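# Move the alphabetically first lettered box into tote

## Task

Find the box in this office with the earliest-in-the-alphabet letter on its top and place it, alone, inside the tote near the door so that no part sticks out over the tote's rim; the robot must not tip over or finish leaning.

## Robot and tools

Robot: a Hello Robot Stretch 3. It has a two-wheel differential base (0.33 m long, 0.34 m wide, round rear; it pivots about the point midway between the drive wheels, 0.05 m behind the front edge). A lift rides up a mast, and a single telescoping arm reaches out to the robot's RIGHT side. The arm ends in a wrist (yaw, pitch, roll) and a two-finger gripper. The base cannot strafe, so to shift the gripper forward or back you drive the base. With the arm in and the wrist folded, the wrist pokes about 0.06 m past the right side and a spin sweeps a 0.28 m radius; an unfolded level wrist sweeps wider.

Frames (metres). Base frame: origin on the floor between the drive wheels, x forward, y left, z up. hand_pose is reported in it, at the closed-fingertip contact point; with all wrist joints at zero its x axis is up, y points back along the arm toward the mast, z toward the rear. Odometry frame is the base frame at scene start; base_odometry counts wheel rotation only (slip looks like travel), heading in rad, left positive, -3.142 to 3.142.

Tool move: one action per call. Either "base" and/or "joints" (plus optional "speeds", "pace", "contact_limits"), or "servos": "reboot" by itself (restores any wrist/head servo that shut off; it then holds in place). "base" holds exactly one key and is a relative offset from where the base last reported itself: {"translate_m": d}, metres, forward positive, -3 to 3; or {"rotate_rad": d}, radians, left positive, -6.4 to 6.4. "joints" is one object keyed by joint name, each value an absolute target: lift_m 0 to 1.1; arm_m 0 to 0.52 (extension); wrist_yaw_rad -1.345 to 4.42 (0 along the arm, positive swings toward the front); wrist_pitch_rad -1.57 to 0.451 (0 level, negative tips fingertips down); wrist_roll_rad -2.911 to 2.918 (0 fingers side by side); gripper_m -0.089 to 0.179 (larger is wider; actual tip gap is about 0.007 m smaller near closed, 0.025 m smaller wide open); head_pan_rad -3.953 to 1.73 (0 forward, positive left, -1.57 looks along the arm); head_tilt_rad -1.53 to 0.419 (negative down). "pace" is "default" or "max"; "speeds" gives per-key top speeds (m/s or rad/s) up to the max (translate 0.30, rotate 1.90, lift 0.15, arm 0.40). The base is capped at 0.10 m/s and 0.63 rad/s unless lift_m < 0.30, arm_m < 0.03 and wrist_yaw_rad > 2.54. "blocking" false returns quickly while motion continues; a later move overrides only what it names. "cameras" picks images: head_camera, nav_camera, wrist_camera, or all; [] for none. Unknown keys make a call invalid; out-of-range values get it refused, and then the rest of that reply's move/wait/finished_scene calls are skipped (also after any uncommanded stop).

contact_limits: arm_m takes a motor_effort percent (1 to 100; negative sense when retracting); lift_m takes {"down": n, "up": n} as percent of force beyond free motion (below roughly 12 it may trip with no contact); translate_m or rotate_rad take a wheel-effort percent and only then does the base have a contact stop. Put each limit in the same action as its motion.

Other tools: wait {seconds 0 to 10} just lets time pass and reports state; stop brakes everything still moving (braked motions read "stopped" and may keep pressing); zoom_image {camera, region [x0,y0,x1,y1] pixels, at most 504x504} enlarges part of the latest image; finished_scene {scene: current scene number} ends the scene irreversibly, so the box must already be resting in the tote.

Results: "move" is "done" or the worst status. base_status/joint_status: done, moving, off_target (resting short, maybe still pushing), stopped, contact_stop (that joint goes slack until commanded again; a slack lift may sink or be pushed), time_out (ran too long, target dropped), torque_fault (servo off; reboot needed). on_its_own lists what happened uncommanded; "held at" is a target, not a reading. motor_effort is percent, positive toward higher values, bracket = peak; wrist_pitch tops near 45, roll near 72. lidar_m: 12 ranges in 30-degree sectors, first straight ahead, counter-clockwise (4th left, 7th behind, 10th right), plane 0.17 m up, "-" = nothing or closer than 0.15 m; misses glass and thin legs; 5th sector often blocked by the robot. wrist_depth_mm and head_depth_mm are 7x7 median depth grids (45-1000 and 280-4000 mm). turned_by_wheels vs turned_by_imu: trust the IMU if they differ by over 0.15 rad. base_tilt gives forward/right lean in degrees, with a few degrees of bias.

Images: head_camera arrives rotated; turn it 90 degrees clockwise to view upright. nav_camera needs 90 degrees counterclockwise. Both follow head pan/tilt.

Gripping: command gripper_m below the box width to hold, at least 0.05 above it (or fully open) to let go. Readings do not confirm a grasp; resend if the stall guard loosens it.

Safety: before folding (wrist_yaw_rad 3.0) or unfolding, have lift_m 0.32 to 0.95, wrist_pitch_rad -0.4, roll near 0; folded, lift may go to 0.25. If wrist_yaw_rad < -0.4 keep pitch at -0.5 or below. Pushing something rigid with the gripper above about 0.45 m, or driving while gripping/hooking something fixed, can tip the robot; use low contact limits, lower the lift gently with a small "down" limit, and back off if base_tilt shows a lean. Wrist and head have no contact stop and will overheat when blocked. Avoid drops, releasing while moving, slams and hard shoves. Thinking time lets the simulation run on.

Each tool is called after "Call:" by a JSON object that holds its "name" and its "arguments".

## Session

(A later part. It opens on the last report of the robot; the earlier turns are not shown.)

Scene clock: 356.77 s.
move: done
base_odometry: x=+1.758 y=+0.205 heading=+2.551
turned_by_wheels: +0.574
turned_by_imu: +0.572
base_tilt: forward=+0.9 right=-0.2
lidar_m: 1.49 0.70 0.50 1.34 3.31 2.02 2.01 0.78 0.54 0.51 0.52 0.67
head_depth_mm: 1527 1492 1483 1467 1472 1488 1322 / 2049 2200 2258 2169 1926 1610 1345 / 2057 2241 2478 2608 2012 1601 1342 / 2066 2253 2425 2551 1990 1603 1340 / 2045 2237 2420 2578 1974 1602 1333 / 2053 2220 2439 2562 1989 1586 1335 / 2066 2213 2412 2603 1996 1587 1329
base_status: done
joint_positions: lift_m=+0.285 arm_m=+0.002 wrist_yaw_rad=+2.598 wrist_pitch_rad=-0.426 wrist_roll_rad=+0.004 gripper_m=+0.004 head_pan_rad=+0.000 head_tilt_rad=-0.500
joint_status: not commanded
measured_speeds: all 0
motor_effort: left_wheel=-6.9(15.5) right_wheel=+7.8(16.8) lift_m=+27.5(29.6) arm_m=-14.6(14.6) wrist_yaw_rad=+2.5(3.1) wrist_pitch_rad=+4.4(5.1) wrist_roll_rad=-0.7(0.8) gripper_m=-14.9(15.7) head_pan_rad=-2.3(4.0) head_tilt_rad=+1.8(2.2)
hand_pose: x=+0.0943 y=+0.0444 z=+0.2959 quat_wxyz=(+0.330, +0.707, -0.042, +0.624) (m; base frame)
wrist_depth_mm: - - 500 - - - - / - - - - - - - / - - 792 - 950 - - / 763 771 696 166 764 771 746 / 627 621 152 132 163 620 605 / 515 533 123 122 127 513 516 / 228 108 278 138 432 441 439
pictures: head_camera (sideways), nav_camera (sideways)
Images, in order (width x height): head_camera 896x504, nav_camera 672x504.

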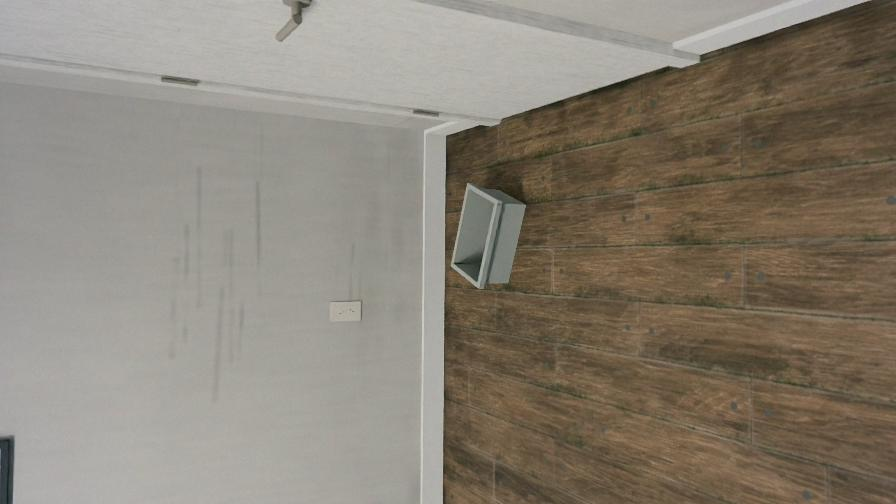

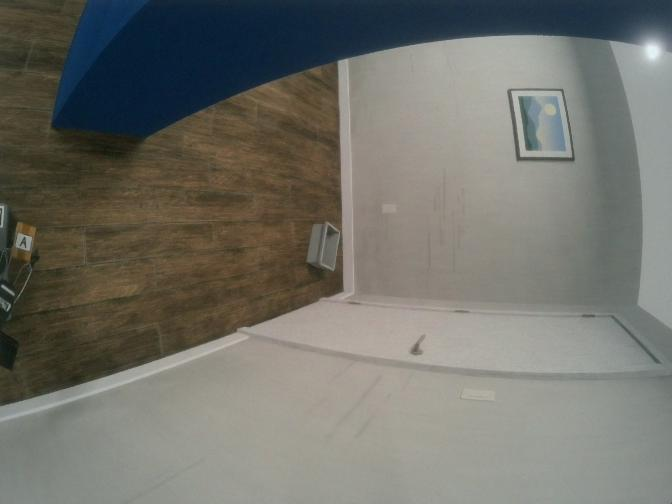

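Call:
{"name": "move", "arguments": {"base": {"translate_m": 1.25}, "pace": "max", "cameras": []}}

Call:
{"name": "move", "arguments": {"base": {"rotate_rad": 1.532}, "joints": {"head_pan_rad": -1.57, "head_tilt_rad": -0.7}, "pace": "max", "cameras": ["head_camera", "nav_camera"]}}

Scene clock: 371.20 s.
move: done
base_odometry: x=+0.719 y=+0.900 heading=+2.551
turned_by_wheels: +0.000
turned_by_imu: -0.001
base_tilt: forward=+1.0 right=-0.1
lidar_m: 1.16 1.18 1.54 2.72 0.88 0.79 2.31 0.64 0.44 0.38 0.40 0.52
head_depth_mm: 975 1059 1145 1233 1238 1234 1177 / 972 1057 1156 1287 1439 1526 1353 / 972 1056 1157 1278 1429 1557 1305 / 973 1058 1161 1273 1418 1561 1273 / 971 1052 1149 1268 1422 1544 1295 / 971 1050 1154 1267 1420 1549 1331 / 973 1052 1155 1271 1406 1527 1334
base_status: done
joint_positions: lift_m=+0.285 arm_m=+0.002 wrist_yaw_rad=+2.598 wrist_pitch_rad=-0.426 wrist_roll_rad=+0.004 gripper_m=+0.004 head_pan_rad=+0.000 head_tilt_rad=-0.500
joint_status: not commanded
measured_speeds: all 0
motor_effort: left_wheel=+1.9(15.2) right_wheel=+5.4(15.1) lift_m=+21.8(23.7) arm_m=-17.2(20.6) wrist_yaw_rad=+2.1(3.1) wrist_pitch_rad=+4.6(5.0) wrist_roll_rad=-0.5(0.9) gripper_m=-14.5(15.7) head_pan_rad=-2.3(4.2) head_tilt_rad=-0.5(1.9)
hand_pose: x=+0.0943 y=+0.0444 z=+0.2959 quat_wxyz=(+0.330, +0.707, -0.042, +0.624) (m; base frame)
wrist_depth_mm: - - - - - - - / - - - - - - - / - - - - - - 886 / 772 755 697 166 772 769 - / 608 618 152 131 154 622 - / 509 539 123 122 127 505 515 / 226 108 277 138 425 443 435
pictures: none
No camera images: "cameras" was empty.

Scene clock: 373.37 s.
move: done
base_odometry: x=+0.719 y=+0.900 heading=-2.200
turned_by_wheels: +1.532
turned_by_imu: +1.525
base_tilt: forward=+1.0 right=-0.2
lidar_m: 2.72 0.94 0.79 3.22 0.69 0.45 0.38 0.40 0.50 1.09 1.17 1.47
head_depth_mm: 1000 1058 1085 1023 1079 1114 1137 / 1016 1149 1298 1445 1526 1362 1204 / 1015 1138 1297 1499 1612 1357 1200 / 1006 1120 1276 1481 1621 1361 1208 / 998 1125 1270 1464 1613 1346 1209 / 995 1106 1264 1449 1596 1391 1205 / 983 1099 1241 1437 1580 1378 1205
base_status: done
joint_positions: lift_m=+0.285 arm_m=+0.002 wrist_yaw_rad=+2.598 wrist_pitch_rad=-0.426 wrist_roll_rad=+0.004 gripper_m=+0.004 head_pan_rad=-1.585 head_tilt_rad=-0.700
joint_status: all done
measured_speeds: translate_m=+0.000 rotate_rad=+0.000 lift_m=+0.000 arm_m=+0.000 wrist_yaw_rad=+0.000 wrist_pitch_rad=+0.000 wrist_roll_rad=+0.000 head_pan_rad=+0.024 head_tilt_rad=+0.000
motor_effort: left_wheel=-7.3(16.6) right_wheel=+8.6(16.0) lift_m=+22.6(23.0) arm_m=-19.8(20.7) wrist_yaw_rad=+2.4(3.0) wrist_pitch_rad=+4.5(4.9) wrist_roll_rad=-0.6(0.8) gripper_m=-15.7(15.9) head_pan_rad=+2.9(4.9) head_tilt_rad=-3.2(5.5)
hand_pose: x=+0.0943 y=+0.0444 z=+0.2959 quat_wxyz=(+0.330, +0.707, -0.042, +0.624) (m; base frame)
wrist_depth_mm: - - - 746 - - - / - - - 796 - - - / - - - 902 - - - / 767 769 698 166 770 756 759 / 618 617 152 132 163 608 621 / 513 527 122 122 128 516 508 / 226 109 277 138 425 438 437
pictures: head_camera (sideways), nav_camera (sideways)
Images, in order (width x height): head_camera 896x504, nav_camera 672x504.

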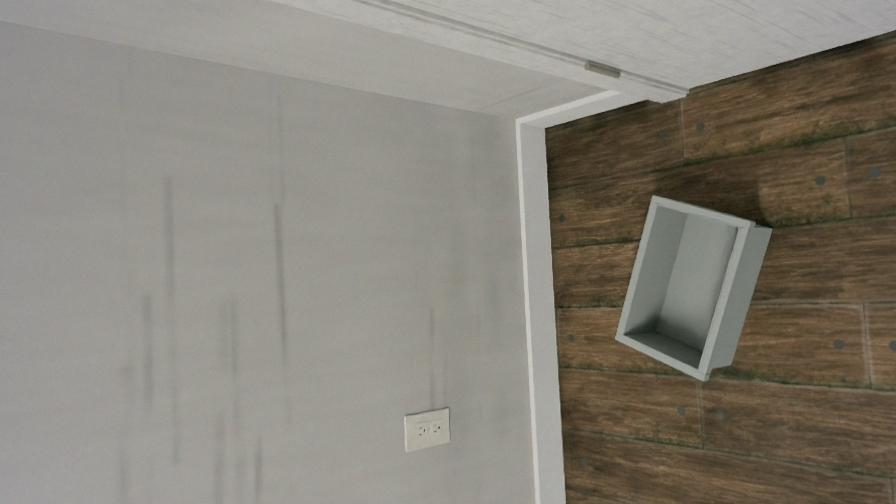

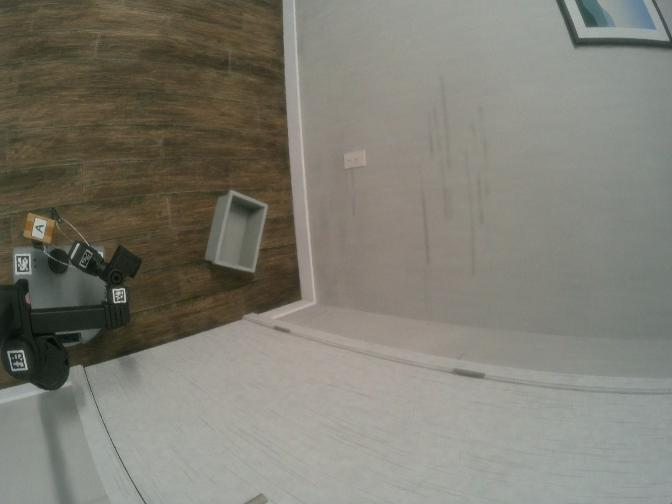

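Call:
{"name": "move", "arguments": {"joints": {"lift_m": 0.5}, "pace": "max", "cameras": []}}

Call:
{"name": "move", "arguments": {"joints": {"wrist_yaw_rad": 0.0}, "cameras": ["head_camera", "wrist_camera", "nav_camera"]}}

Scene clock: 384.13 s.
move: done
base_odometry: x=+0.719 y=+0.900 heading=-2.200
turned_by_wheels: +0.000
turned_by_imu: +0.001
base_tilt: forward=+1.0 right=-0.2
lidar_m: 2.72 0.94 0.79 3.22 0.69 0.45 0.38 0.40 0.50 1.09 1.18 1.47
head_depth_mm: 1004 1100 1126 1062 1114 1129 1146 / 1018 1145 1298 1472 1564 1365 1206 / 1006 1133 1283 1494 1618 1352 1200 / 1006 1121 1276 1487 1622 1371 1204 / 999 1121 1272 1480 1632 1320 1205 / 998 1117 1256 1459 1615 1377 1205 / 986 1105 1258 1452 1577 1379 1203
base_status: not commanded
joint_positions: lift_m=+0.500 arm_m=+0.002 wrist_yaw_rad=+2.598 wrist_pitch_rad=-0.426 wrist_roll_rad=+0.004 gripper_m=+0.004 head_pan_rad=-1.570 head_tilt_rad=-0.700
joint_status: all done
measured_speeds: all 0
motor_effort: left_wheel=-7.1(7.4) right_wheel=+9.2(9.5) lift_m=+29.8(33.1) arm_m=-14.6(17.0) wrist_yaw_rad=+2.5(3.1) wrist_pitch_rad=+4.4(5.0) wrist_roll_rad=-0.7(0.8) gripper_m=-13.8(15.2) head_pan_rad=+3.3(4.2) head_tilt_rad=-3.8(4.8)
hand_pose: x=+0.0943 y=+0.0444 z=+0.5109 quat_wxyz=(+0.330, +0.707, -0.042, +0.624) (m; base frame)
wrist_depth_mm: - - - 732 - - - / - - - 814 - - - / - - - 930 - - - / - - - 166 - - - / 921 939 148 131 163 914 914 / 764 786 123 122 128 773 770 / 215 108 618 139 641 643 665
pictures: none
No camera images: "cameras" was empty.

Scene clock: 386.40 s.
move: done
base_odometry: x=+0.719 y=+0.900 heading=-2.200
turned_by_wheels: +0.000
turned_by_imu: +0.000
base_tilt: forward=+1.0 right=-0.1
lidar_m: 2.72 0.94 0.79 3.22 0.69 0.45 0.38 0.40 0.50 1.09 1.18 1.47
head_depth_mm: 1009 1091 1112 1062 1103 1127 1140 / 1013 1133 1299 1473 1533 1373 1202 / 1010 1135 1289 1500 1619 1372 746 / 1000 1128 1285 1482 1618 1358 1144 / 1002 1116 1261 1468 1621 1326 1204 / 990 1110 1270 1451 1593 1377 1206 / 990 1108 1253 1451 1594 1379 1207
base_status: not commanded
joint_positions: lift_m=+0.500 arm_m=+0.002 wrist_yaw_rad=+0.004 wrist_pitch_rad=-0.426 wrist_roll_rad=+0.004 gripper_m=+0.004 head_pan_rad=-1.570 head_tilt_rad=-0.700
joint_status: all done
measured_speeds: all 0
motor_effort: left_wheel=-7.1(7.5) right_wheel=+9.3(9.5) lift_m=+25.3(29.8) arm_m=-11.7(14.3) wrist_yaw_rad=-2.6(6.2) wrist_pitch_rad=+4.4(5.1) wrist_roll_rad=-0.5(0.8) gripper_m=-14.6(15.5) head_pan_rad=+3.5(4.4) head_tilt_rad=-4.1(4.8)
hand_pose: x=-0.0207 y=-0.3701 z=+0.5109 quat_wxyz=(+0.690, +0.151, -0.692, -0.149) (m; base frame)
wrist_depth_mm: - - - - - 501 334 / - 826 - - - 545 336 / - - - - - 576 330 / - - - 167 - - 335 / 915 920 149 131 144 - 338 / 779 795 123 122 128 - 339 / 654 109 623 139 649 - 344
pictures: head_camera (sideways), nav_camera (sideways), wrist_camera
Images, in order (width x height): head_camera 896x504, nav_camera 672x504, wrist_camera 644x364.

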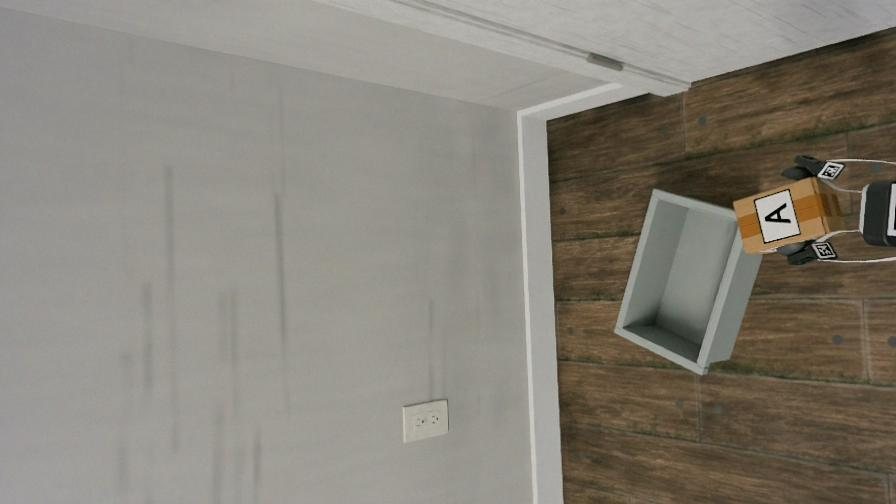

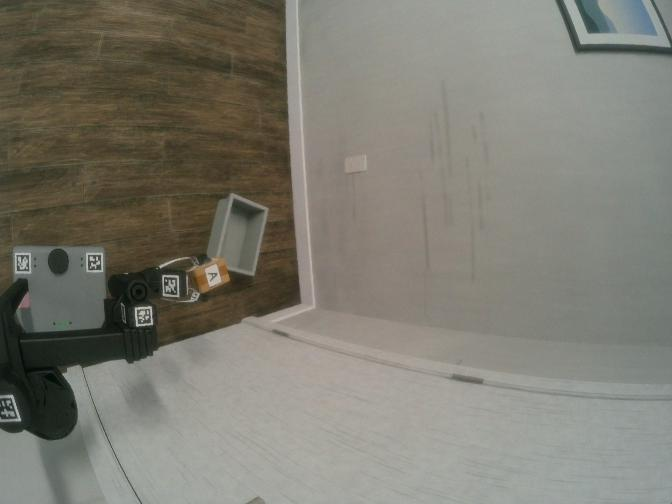

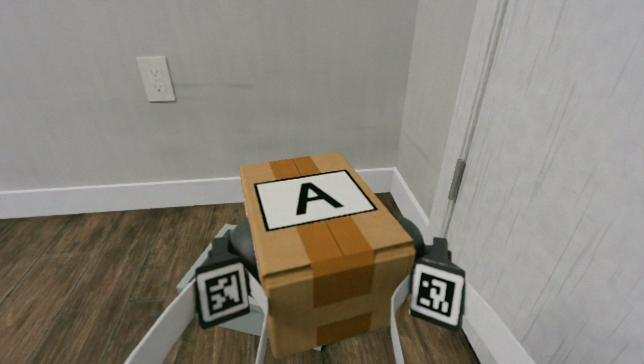

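Call:
{"name": "move", "arguments": {"base": {"translate_m": 0.104}, "joints": {"wrist_pitch_rad": -0.75, "arm_m": 0.43}, "cameras": ["head_camera", "wrist_camera"]}}

Scene clock: 421.30 s.
move: done
base_odometry: x=+0.658 y=+0.816 heading=-2.201
turned_by_wheels: +0.000
turned_by_imu: +0.001
base_tilt: forward=+1.0 right=-0.1
lidar_m: 2.61 0.96 0.73 3.20 0.86 0.56 0.49 0.50 0.63 1.15 1.16 1.45
head_depth_mm: 1007 1130 1266 1421 1445 1334 1199 / 993 1127 1281 1487 777 627 543 / 1002 1123 1279 1469 775 1353 1194 / 993 1109 1252 1474 1579 1375 1202 / 987 1107 1258 1445 1596 1348 1200 / 983 1099 1247 1443 1586 1385 1203 / 982 1095 1232 1439 1588 1380 1205
base_status: done
joint_positions: lift_m=+0.500 arm_m=+0.430 wrist_yaw_rad=+0.003 wrist_pitch_rad=-0.767 wrist_roll_rad=+0.004 gripper_m=+0.004 head_pan_rad=-1.570 head_tilt_rad=-0.700
joint_status: all done
measured_speeds: all 0
motor_effort: left_wheel=-1.7(6.6) right_wheel=+13.9(16.7) lift_m=+30.9(31.3) arm_m=+20.3(23.8) wrist_yaw_rad=-2.1(3.2) wrist_pitch_rad=+2.9(5.9) wrist_roll_rad=-0.6(0.9) gripper_m=-14.4(16.2) head_pan_rad=+4.0(4.2) head_tilt_rad=-3.8(5.2)
hand_pose: x=-0.0210 y=-0.7426 z=+0.4434 quat_wxyz=(+0.655, +0.265, -0.656, -0.265) (m; base frame)
wrist_depth_mm: 446 457 - - - - - / - - - - - - - / - - - - - - - / - 731 176 166 742 717 - / 660 651 148 131 154 645 - / 602 606 122 122 127 596 411 / 551 108 436 133 430 532 474
pictures: head_camera (sideways), wrist_camera
Images, in order (width x height): head_camera 896x504, wrist_camera 644x364.

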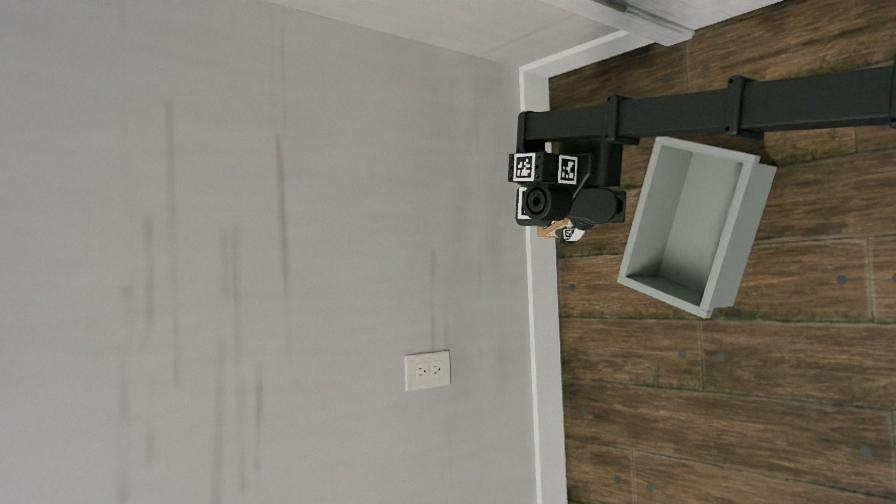

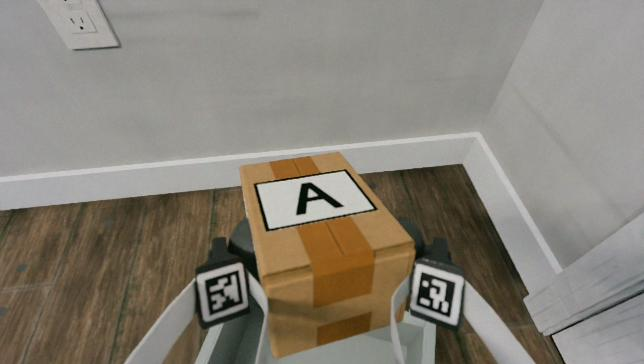

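Call:
{"name": "move", "arguments": {"joints": {"lift_m": 0.2}, "cameras": ["head_camera", "wrist_camera"]}}

Call:
{"name": "move", "arguments": {"joints": {"lift_m": 0.13}, "speeds": {"lift_m": 0.04}, "contact_limits": {"lift_m": {"down": 15}}, "cameras": ["head_camera", "wrist_camera"]}}

Scene clock: 430.50 s.
move: done
base_odometry: x=+0.658 y=+0.816 heading=-2.201
turned_by_wheels: +0.000
turned_by_imu: +0.001
base_tilt: forward=+0.9 right=-0.1
lidar_m: 2.62 0.96 0.73 3.22 0.86 0.56 0.49 0.50 0.63 0.70 1.16 1.45
head_depth_mm: 1008 1130 1270 1416 1441 1341 1212 / 1002 1132 1277 1485 1635 1384 1180 / 998 1117 1274 1483 1616 969 1185 / 991 1116 1275 1462 1601 1298 1209 / 986 1105 1260 1456 1583 1360 1195 / 982 1094 1246 1438 1566 1377 1203 / 972 1085 1230 1425 1578 1386 1204
base_status: not commanded
joint_positions: lift_m=+0.200 arm_m=+0.430 wrist_yaw_rad=+0.003 wrist_pitch_rad=-0.769 wrist_roll_rad=+0.004 gripper_m=+0.004 head_pan_rad=-1.570 head_tilt_rad=-0.700
joint_status: all done
measured_speeds: all 0
motor_effort: left_wheel=-1.8(2.0) right_wheel=+13.7(14.3) lift_m=+21.3(28.2) arm_m=+0.1(11.0) wrist_yaw_rad=-2.5(3.0) wrist_pitch_rad=+3.4(3.7) wrist_roll_rad=-0.6(0.9) gripper_m=-14.5(15.7) head_pan_rad=+1.2(3.4) head_tilt_rad=-3.4(4.4)
hand_pose: x=-0.0210 y=-0.7424 z=+0.1433 quat_wxyz=(+0.655, +0.266, -0.656, -0.265) (m; base frame)
wrist_depth_mm: - - - - - 512 449 / 482 484 484 493 492 487 418 / 428 423 436 425 425 421 406 / 372 232 270 166 235 383 371 / 326 - 147 132 152 244 331 / - - 122 122 127 - 296 / - 99 - 132 - - 272
pictures: head_camera (sideways), wrist_camera
Images, in order (width x height): head_camera 896x504, wrist_camera 644x364.

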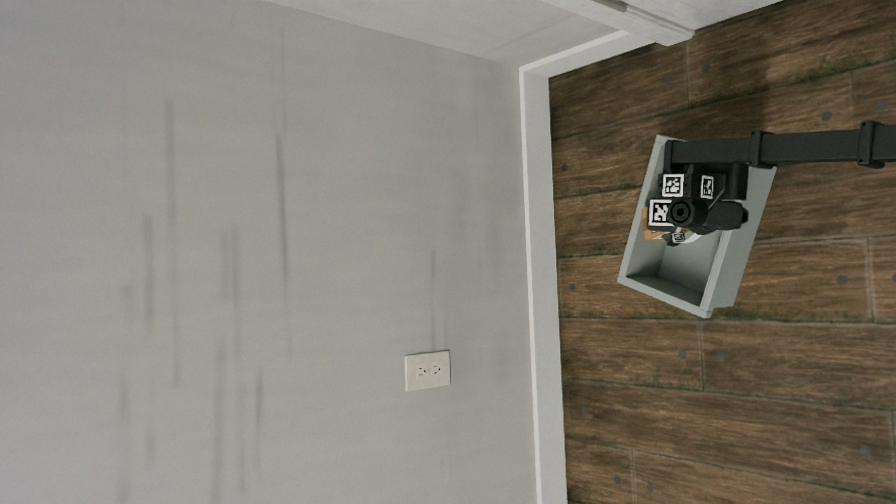

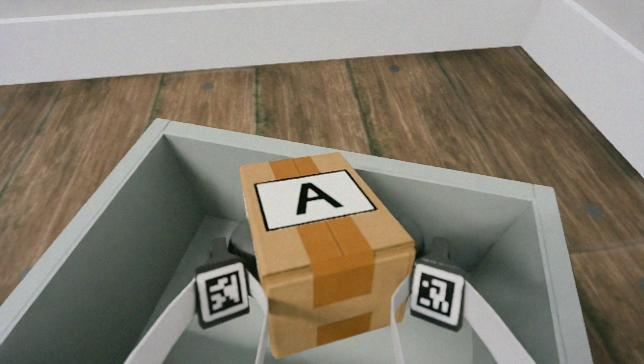

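Scene clock: 432.73 s.
move: done
base_odometry: x=+0.658 y=+0.816 heading=-2.201
turned_by_wheels: +0.000
turned_by_imu: +0.000
base_tilt: forward=+0.8 right=+0.0
lidar_m: 2.62 0.96 0.73 3.21 0.85 0.56 0.49 0.50 0.63 1.15 1.16 1.45
head_depth_mm: 1016 1130 1261 1417 1446 1343 1204 / 1004 1115 1283 1477 1623 1384 1206 / 997 1110 1268 1490 1617 1018 1158 / 993 1111 1259 1436 1597 1301 1207 / 984 1099 1247 1447 1598 1347 1208 / 982 1095 1246 1432 1601 1387 1194 / 975 1088 1225 1430 1578 1380 1200
base_status: not commanded
joint_positions: lift_m=+0.130 arm_m=+0.430 wrist_yaw_rad=+0.003 wrist_pitch_rad=-0.769 wrist_roll_rad=+0.004 gripper_m=+0.004 head_pan_rad=-1.570 head_tilt_rad=-0.700
joint_status: all done
measured_speeds: all 0
motor_effort: left_wheel=-1.7(2.0) right_wheel=+13.5(14.4) lift_m=+21.5(22.9) arm_m=-7.1(7.1) wrist_yaw_rad=-2.5(2.9) wrist_pitch_rad=+3.4(3.7) wrist_roll_rad=-0.8(0.9) gripper_m=-15.5(15.9) head_pan_rad=+1.7(3.4) head_tilt_rad=-2.2(4.4)
contact_limits: lift_m down 15 (down: maximum 72; up: maximum 65)
hand_pose: x=-0.0210 y=-0.7424 z=+0.0733 quat_wxyz=(+0.655, +0.266, -0.656, -0.265) (m; base frame)
wrist_depth_mm: 443 434 435 434 453 447 408 / 379 207 199 189 390 390 375 / - 242 230 210 191 176 168 / - - 176 166 228 205 - / - - 144 131 144 238 - / - - 122 122 128 - - / - 99 - 133 - - -
pictures: head_camera (sideways), wrist_camera
Images, in order (width x height): head_camera 896x504, wrist_camera 644x364.

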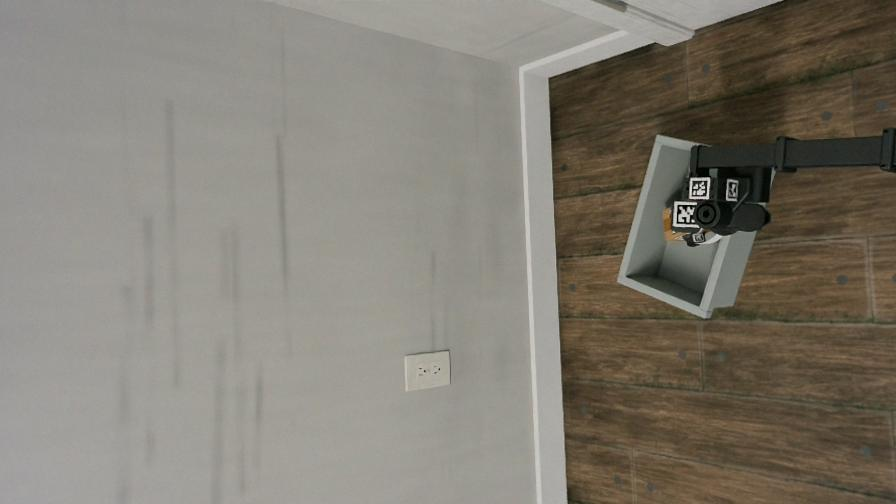

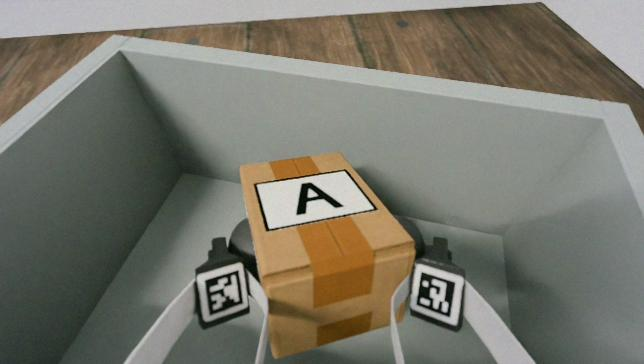

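Call:
{"name": "move", "arguments": {"joints": {"lift_m": 0.1}, "speeds": {"lift_m": 0.03}, "contact_limits": {"lift_m": {"down": 12}}, "cameras": ["wrist_camera"]}}

Scene clock: 436.57 s.
move: done
base_odometry: x=+0.658 y=+0.816 heading=-2.201
turned_by_wheels: +0.000
turned_by_imu: +0.001
base_tilt: forward=+1.1 right=-0.1
lidar_m: 2.62 0.96 0.73 3.20 0.85 0.56 0.49 0.50 0.63 1.15 1.16 1.45
head_depth_mm: 1009 1133 1263 1419 1443 1339 1208 / 1008 1122 1283 1499 1627 1379 1206 / 997 1115 1263 1477 1623 1044 1139 / 993 1107 1260 1464 1613 1316 1211 / 988 1099 1262 1438 1587 1356 1208 / 982 1091 1248 1433 1588 1379 1205 / 983 1092 1237 1429 1592 1372 1202
base_status: not commanded
joint_positions: lift_m=+0.100 arm_m=+0.430 wrist_yaw_rad=+0.000 wrist_pitch_rad=-0.739 wrist_roll_rad=+0.005 gripper_m=+0.004 head_pan_rad=-1.570 head_tilt_rad=-0.700
joint_status: all done
measured_speeds: all 0
motor_effort: left_wheel=-2.0(2.0) right_wheel=+12.2(14.0) lift_m=+10.4(23.5) arm_m=-18.0(18.2) wrist_yaw_rad=+0.6(2.7) wrist_pitch_rad=-2.1(3.7) wrist_roll_rad=-0.9(1.3) gripper_m=-14.0(15.6) head_pan_rad=+2.1(3.2) head_tilt_rad=-2.9(4.0)
contact_limits: lift_m down 12 (down: maximum 72; up: maximum 65)
hand_pose: x=-0.0216 y=-0.7481 z=+0.0483 quat_wxyz=(+0.658, +0.255, -0.661, -0.256) (m; base frame)
wrist_depth_mm: 173 184 174 429 428 429 393 / - 202 191 175 163 155 150 / - 234 221 203 186 172 163 / - - 244 172 215 198 - / - - 148 132 146 225 - / - - 122 128 131 - - / 183 179 182 142 181 181 -
pictures: wrist_camera
Images, in order (width x height): wrist_camera 644x364.

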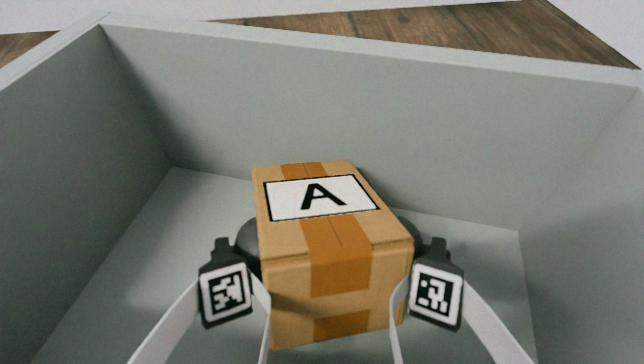

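Call:
{"name": "move", "arguments": {"joints": {"gripper_m": 0.12}, "cameras": ["wrist_camera"]}}

Call:
{"name": "move", "arguments": {"joints": {"lift_m": 0.4}, "cameras": ["wrist_camera", "head_camera"]}}

Scene clock: 440.77 s.
move: done
base_odometry: x=+0.658 y=+0.816 heading=-2.201
turned_by_wheels: +0.000
turned_by_imu: +0.001
base_tilt: forward=+1.1 right=-0.1
lidar_m: 2.61 0.96 0.73 3.20 0.85 0.56 0.49 0.50 0.63 1.15 1.16 1.45
head_depth_mm: 1010 1131 1264 1418 1442 1345 1207 / 1004 1128 1290 1485 1631 1384 1204 / 1000 1116 1272 1478 1624 1044 1141 / 995 1108 1261 1460 1606 1311 1206 / 987 1107 1252 1446 1605 1351 1201 / 977 1094 1249 1430 1566 1386 1200 / 975 1088 1230 1424 1584 1372 1201
base_status: not commanded
joint_positions: lift_m=+0.100 arm_m=+0.430 wrist_yaw_rad=+0.000 wrist_pitch_rad=-0.732 wrist_roll_rad=+0.006 gripper_m=+0.120 head_pan_rad=-1.570 head_tilt_rad=-0.700
joint_status: all done
measured_speeds: all 0
motor_effort: left_wheel=-1.9(2.1) right_wheel=+12.4(13.0) lift_m=+15.6(15.7) arm_m=-16.5(18.3) wrist_yaw_rad=+0.5(1.0) wrist_pitch_rad=-3.3(3.8) wrist_roll_rad=-1.2(1.3) gripper_m=+1.6(86.0) head_pan_rad=+2.4(2.8) head_tilt_rad=-2.4(3.6)
contact_limits: lift_m down 12 (down: maximum 72; up: maximum 65)
hand_pose: x=-0.0216 y=-0.7494 z=+0.0495 quat_wxyz=(+0.658, +0.253, -0.662, -0.254) (m; base frame)
wrist_depth_mm: 176 185 176 439 435 432 396 / - 200 191 175 162 155 149 / - 236 218 201 184 171 160 / - - 248 212 216 198 - / - - 172 172 - 210 - / - 122 147 154 151 122 - / - 180 182 146 183 178 -
pictures: wrist_camera
Images, in order (width x height): wrist_camera 644x364.

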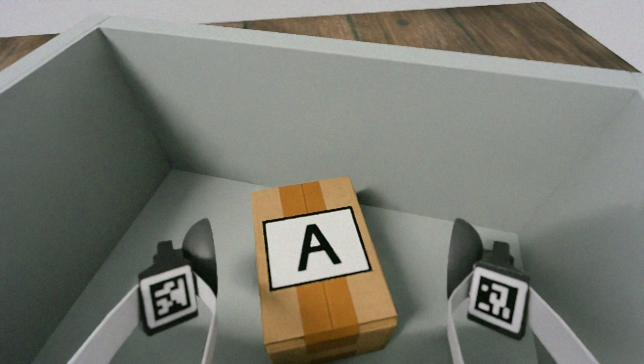

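Scene clock: 444.33 s.
move: done
base_odometry: x=+0.658 y=+0.816 heading=-2.201
turned_by_wheels: +0.000
turned_by_imu: +0.001
base_tilt: forward=+0.9 right=-0.3
lidar_m: 2.62 0.96 0.73 3.21 0.86 0.56 0.49 0.50 0.63 1.15 1.16 1.46
head_depth_mm: 1008 1131 1270 1408 1451 1340 1199 / 1002 1119 1281 1489 1615 1305 647 / 1000 1119 1267 1478 877 1255 1205 / 992 1108 1264 1466 1591 1324 1208 / 983 1096 1250 1449 1609 1367 1195 / 978 1095 1241 1439 1583 1377 1203 / 979 1089 1231 1430 1593 1380 1202
base_status: not commanded
joint_positions: lift_m=+0.400 arm_m=+0.430 wrist_yaw_rad=+0.000 wrist_pitch_rad=-0.760 wrist_roll_rad=+0.005 gripper_m=+0.120 head_pan_rad=-1.570 head_tilt_rad=-0.700
joint_status: all done
measured_speeds: all 0
motor_effort: left_wheel=-1.7(2.1) right_wheel=+12.4(12.9) lift_m=+30.5(33.2) arm_m=-10.8(16.6) wrist_yaw_rad=+0.7(1.4) wrist_pitch_rad=+1.6(3.5) wrist_roll_rad=-0.7(1.3) gripper_m=-0.1(1.5) head_pan_rad=+1.3(2.7) head_tilt_rad=-1.3(4.2)
hand_pose: x=-0.0216 y=-0.7441 z=+0.3447 quat_wxyz=(+0.655, +0.262, -0.658, -0.263) (m; base frame)
wrist_depth_mm: - - - - - - - / - - - - - - - / - - - - 672 669 - / 615 609 632 622 626 609 - / 564 565 554 553 547 550 461 / 506 123 402 403 406 126 423 / 454 126 - 404 - 433 405
pictures: head_camera (sideways), wrist_camera
Images, in order (width x height): head_camera 896x504, wrist_camera 644x364.

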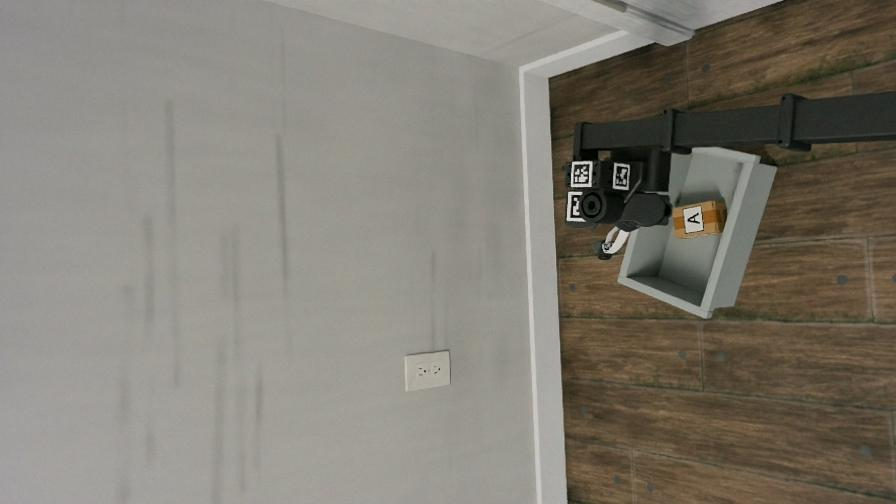

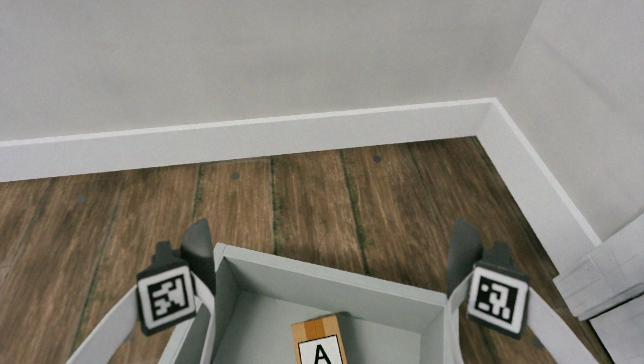

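Call:
{"name": "move", "arguments": {"joints": {"head_pan_rad": -3.14, "head_tilt_rad": -0.2}, "cameras": ["head_camera"]}}

Call:
{"name": "move", "arguments": {"joints": {"head_pan_rad": -1.57, "head_tilt_rad": -0.2}, "cameras": ["head_camera"]}}

Call:
{"name": "move", "arguments": {"joints": {"head_pan_rad": 1.57, "head_tilt_rad": -0.2}, "cameras": ["head_camera"]}}

Call:
{"name": "move", "arguments": {"joints": {"head_pan_rad": 0, "head_tilt_rad": -0.2}, "cameras": ["head_camera"]}}

Scene clock: 461.70 s.
move: done
base_odometry: x=+0.658 y=+0.816 heading=-2.201
turned_by_wheels: +0.000
turned_by_imu: +0.001
base_tilt: forward=+1.0 right=-0.1
lidar_m: 2.62 0.96 0.73 3.22 0.86 0.56 0.49 0.50 0.63 1.15 1.16 1.45
head_depth_mm: 454 473 489 506 533 554 582 / 450 467 487 505 527 552 575 / 446 462 480 500 520 543 567 / 413 428 444 461 485 504 525 / 417 432 448 466 484 504 527 / 417 431 447 463 484 504 517 / 414 427 443 460 479 497 513
base_status: not commanded
joint_positions: lift_m=+0.400 arm_m=+0.430 wrist_yaw_rad=+0.000 wrist_pitch_rad=-0.760 wrist_roll_rad=+0.005 gripper_m=+0.120 head_pan_rad=-3.171 head_tilt_rad=-0.199
joint_status: all done
measured_speeds: all 0
motor_effort: left_wheel=-1.7(2.1) right_wheel=+12.0(12.7) lift_m=+30.5(30.8) arm_m=-3.8(5.8) wrist_yaw_rad=+0.5(1.1) wrist_pitch_rad=+1.6(2.1) wrist_roll_rad=-0.8(1.2) gripper_m=+0.5(1.5) head_pan_rad=-0.1(4.7) head_tilt_rad=+4.3(5.8)
hand_pose: x=-0.0216 y=-0.7441 z=+0.3447 quat_wxyz=(+0.655, +0.262, -0.658, -0.263) (m; base frame)
wrist_depth_mm: - - - - - - - / - - - - - - - / - - - - 658 666 - / 617 614 618 627 624 624 - / 562 556 561 554 551 554 464 / 497 123 399 397 410 126 422 / 460 126 - 410 - 435 408
pictures: head_camera (sideways)
Images, in order (width x height): head_camera 896x504.

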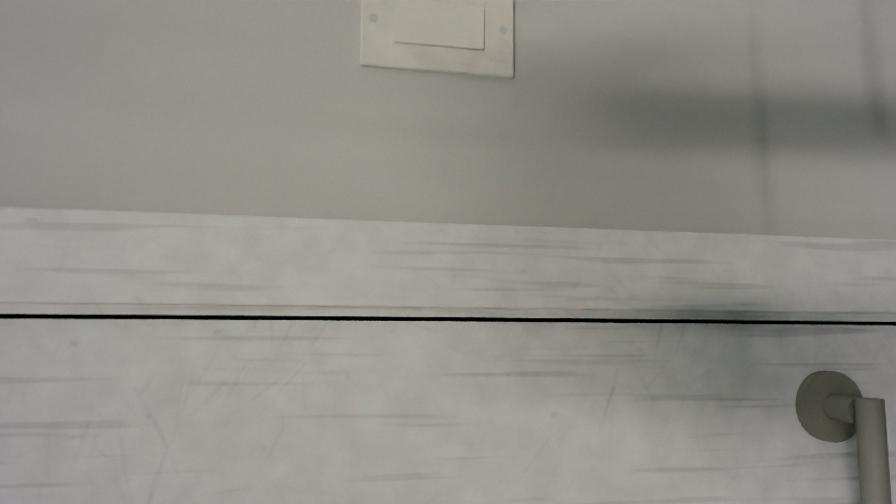

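Scene clock: 462.93 s.
move: done
base_odometry: x=+0.658 y=+0.816 heading=-2.201
turned_by_wheels: +0.000
turned_by_imu: +0.000
base_tilt: forward=+1.1 right=-0.1
lidar_m: 2.62 0.96 0.73 3.21 0.85 0.56 0.49 0.50 0.63 1.15 1.16 1.46
head_depth_mm: 1024 1064 1104 1156 1205 1245 1304 / 1023 1057 1098 1138 1198 1243 1296 / 1019 1052 1095 1140 1188 1241 1292 / 1012 1051 1088 1131 1172 1231 1284 / 1008 1046 1085 1123 1172 1220 1284 / 1002 1037 1078 1128 1159 1221 1265 / 1001 1033 1074 1116 1169 1199 1263
base_status: not commanded
joint_positions: lift_m=+0.400 arm_m=+0.430 wrist_yaw_rad=+0.000 wrist_pitch_rad=-0.760 wrist_roll_rad=+0.005 gripper_m=+0.120 head_pan_rad=-1.550 head_tilt_rad=-0.199
joint_status: all done
measured_speeds: all 0
motor_effort: left_wheel=-1.8(2.1) right_wheel=+12.4(12.9) lift_m=+30.2(30.8) arm_m=-1.6(3.9) wrist_yaw_rad=+0.7(1.2) wrist_pitch_rad=+1.8(1.9) wrist_roll_rad=-0.8(1.1) gripper_m=+0.4(1.3) head_pan_rad=+1.0(4.8) head_tilt_rad=+4.4(7.2)
hand_pose: x=-0.0216 y=-0.7441 z=+0.3447 quat_wxyz=(+0.655, +0.262, -0.658, -0.263) (m; base frame)
wrist_depth_mm: - - - - - - - / - - - - - - - / - - - - 674 666 - / 614 616 631 616 620 619 - / 559 556 552 551 559 559 465 / 502 123 397 399 403 125 421 / 458 125 - 409 - 441 412
pictures: head_camera (sideways)
Images, in order (width x height): head_camera 896x504.

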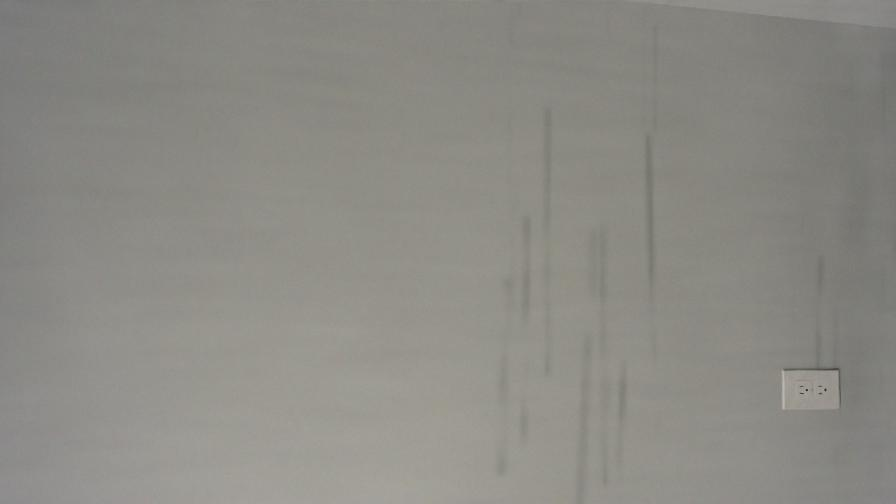

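Scene clock: 466.10 s.
move: done
base_odometry: x=+0.658 y=+0.816 heading=-2.201
turned_by_wheels: +0.000
turned_by_imu: +0.000
base_tilt: forward=+1.0 right=-0.2
lidar_m: 2.62 0.96 0.73 3.19 0.86 0.56 0.49 0.50 0.63 1.15 1.16 1.45
head_depth_mm: 3315 3451 3620 3717 3235 2063 1130 / 3274 3475 3595 3657 3384 2333 1784 / 3311 3413 3569 3697 3344 2328 1757 / 3344 3302 3506 3660 3364 2313 1749 / 3313 3367 3503 3618 3296 2316 1754 / 3191 3341 3440 3618 3117 2319 1737 / 2048 2058 2064 2087 2143 2069 1751
base_status: not commanded
joint_positions: lift_m=+0.400 arm_m=+0.430 wrist_yaw_rad=+0.000 wrist_pitch_rad=-0.760 wrist_roll_rad=+0.005 gripper_m=+0.120 head_pan_rad=+1.586 head_tilt_rad=-0.199
joint_status: all done
measured_speeds: translate_m=+0.000 rotate_rad=+0.000 lift_m=+0.000 arm_m=+0.000 wrist_yaw_rad=+0.000 wrist_pitch_rad=+0.000 wrist_roll_rad=+0.000 head_pan_rad=-0.024 head_tilt_rad=+0.000
motor_effort: left_wheel=-1.8(2.1) right_wheel=+12.4(12.8) lift_m=+30.3(30.8) arm_m=+3.6(3.6) wrist_yaw_rad=+0.4(1.6) wrist_pitch_rad=+1.4(2.0) wrist_roll_rad=-0.7(1.1) gripper_m=+0.3(1.6) head_pan_rad=-2.5(5.3) head_tilt_rad=+1.7(6.3)
hand_pose: x=-0.0216 y=-0.7441 z=+0.3447 quat_wxyz=(+0.655, +0.262, -0.658, -0.263) (m; base frame)
wrist_depth_mm: - - - - - - - / - - - - - - - / - - - - 685 669 - / 617 613 628 627 616 605 - / 562 559 555 553 549 549 459 / 503 123 402 403 409 126 426 / 457 125 - 406 - 432 410
pictures: head_camera (sideways)
Images, in order (width x height): head_camera 896x504.

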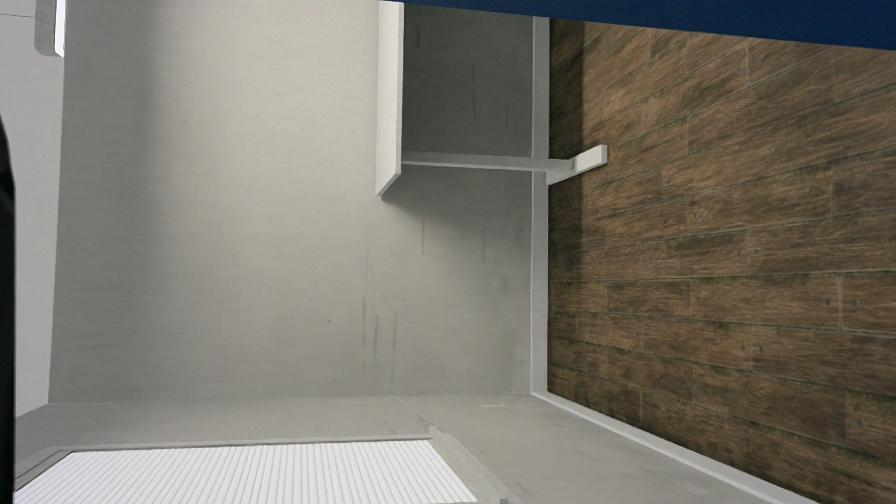

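Scene clock: 467.33 s.
move: done
base_odometry: x=+0.658 y=+0.816 heading=-2.201
turned_by_wheels: +0.000
turned_by_imu: +0.000
base_tilt: forward=+1.1 right=-0.1
lidar_m: 2.61 0.96 0.73 3.20 0.85 0.56 0.49 0.50 0.63 1.15 1.16 1.45
head_depth_mm: 2846 2829 2757 2765 2759 2365 1782 / 3009 3106 3181 3231 3245 2325 1761 / 2946 3052 3153 3321 3413 2316 1762 / 2933 3047 3172 3251 3318 2296 1752 / 2883 3024 3129 2994 3095 2288 1722 / 2855 2984 3057 3234 3134 2282 1744 / 2846 2839 2855 2872 2882 2263 1744
base_status: not commanded
joint_positions: lift_m=+0.400 arm_m=+0.430 wrist_yaw_rad=+0.000 wrist_pitch_rad=-0.760 wrist_roll_rad=+0.005 gripper_m=+0.120 head_pan_rad=-0.029 head_tilt_rad=-0.199
joint_status: all done
measured_speeds: all 0
motor_effort: left_wheel=-1.8(2.1) right_wheel=+12.4(12.8) lift_m=+30.3(30.6) arm_m=+5.5(5.5) wrist_yaw_rad=+0.6(1.2) wrist_pitch_rad=+1.7(2.0) wrist_roll_rad=-0.9(1.0) gripper_m=+0.8(1.4) head_pan_rad=+0.5(5.1) head_tilt_rad=+0.8(4.3)
hand_pose: x=-0.0216 y=-0.7441 z=+0.3447 quat_wxyz=(+0.655, +0.262, -0.658, -0.263) (m; base frame)
wrist_depth_mm: - - - - - - - / - - - - - - - / - - - - 659 676 - / 615 612 626 614 619 614 - / 563 563 552 556 561 549 463 / 504 123 398 404 410 125 422 / 455 126 - 406 - 436 410
pictures: head_camera (sideways)
Images, in order (width x height): head_camera 896x504.

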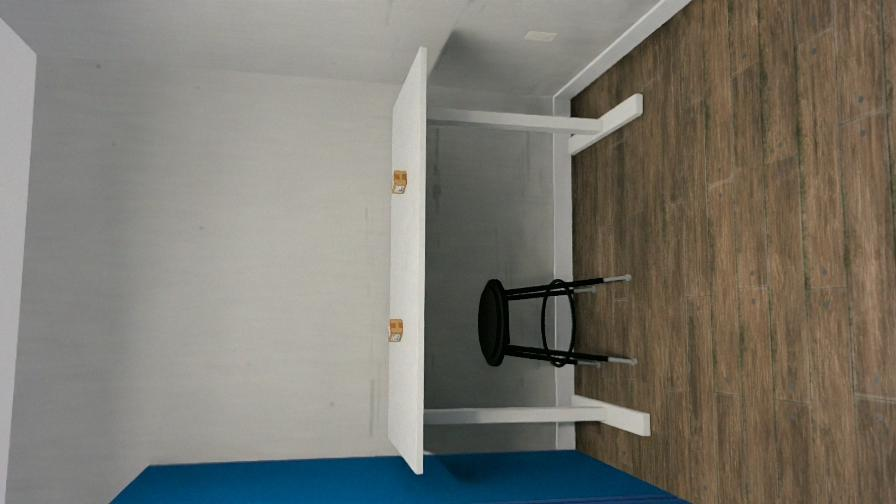

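Call:
{"name": "finished_scene", "arguments": {"scene": 1}}

The scene is finished: the task was done.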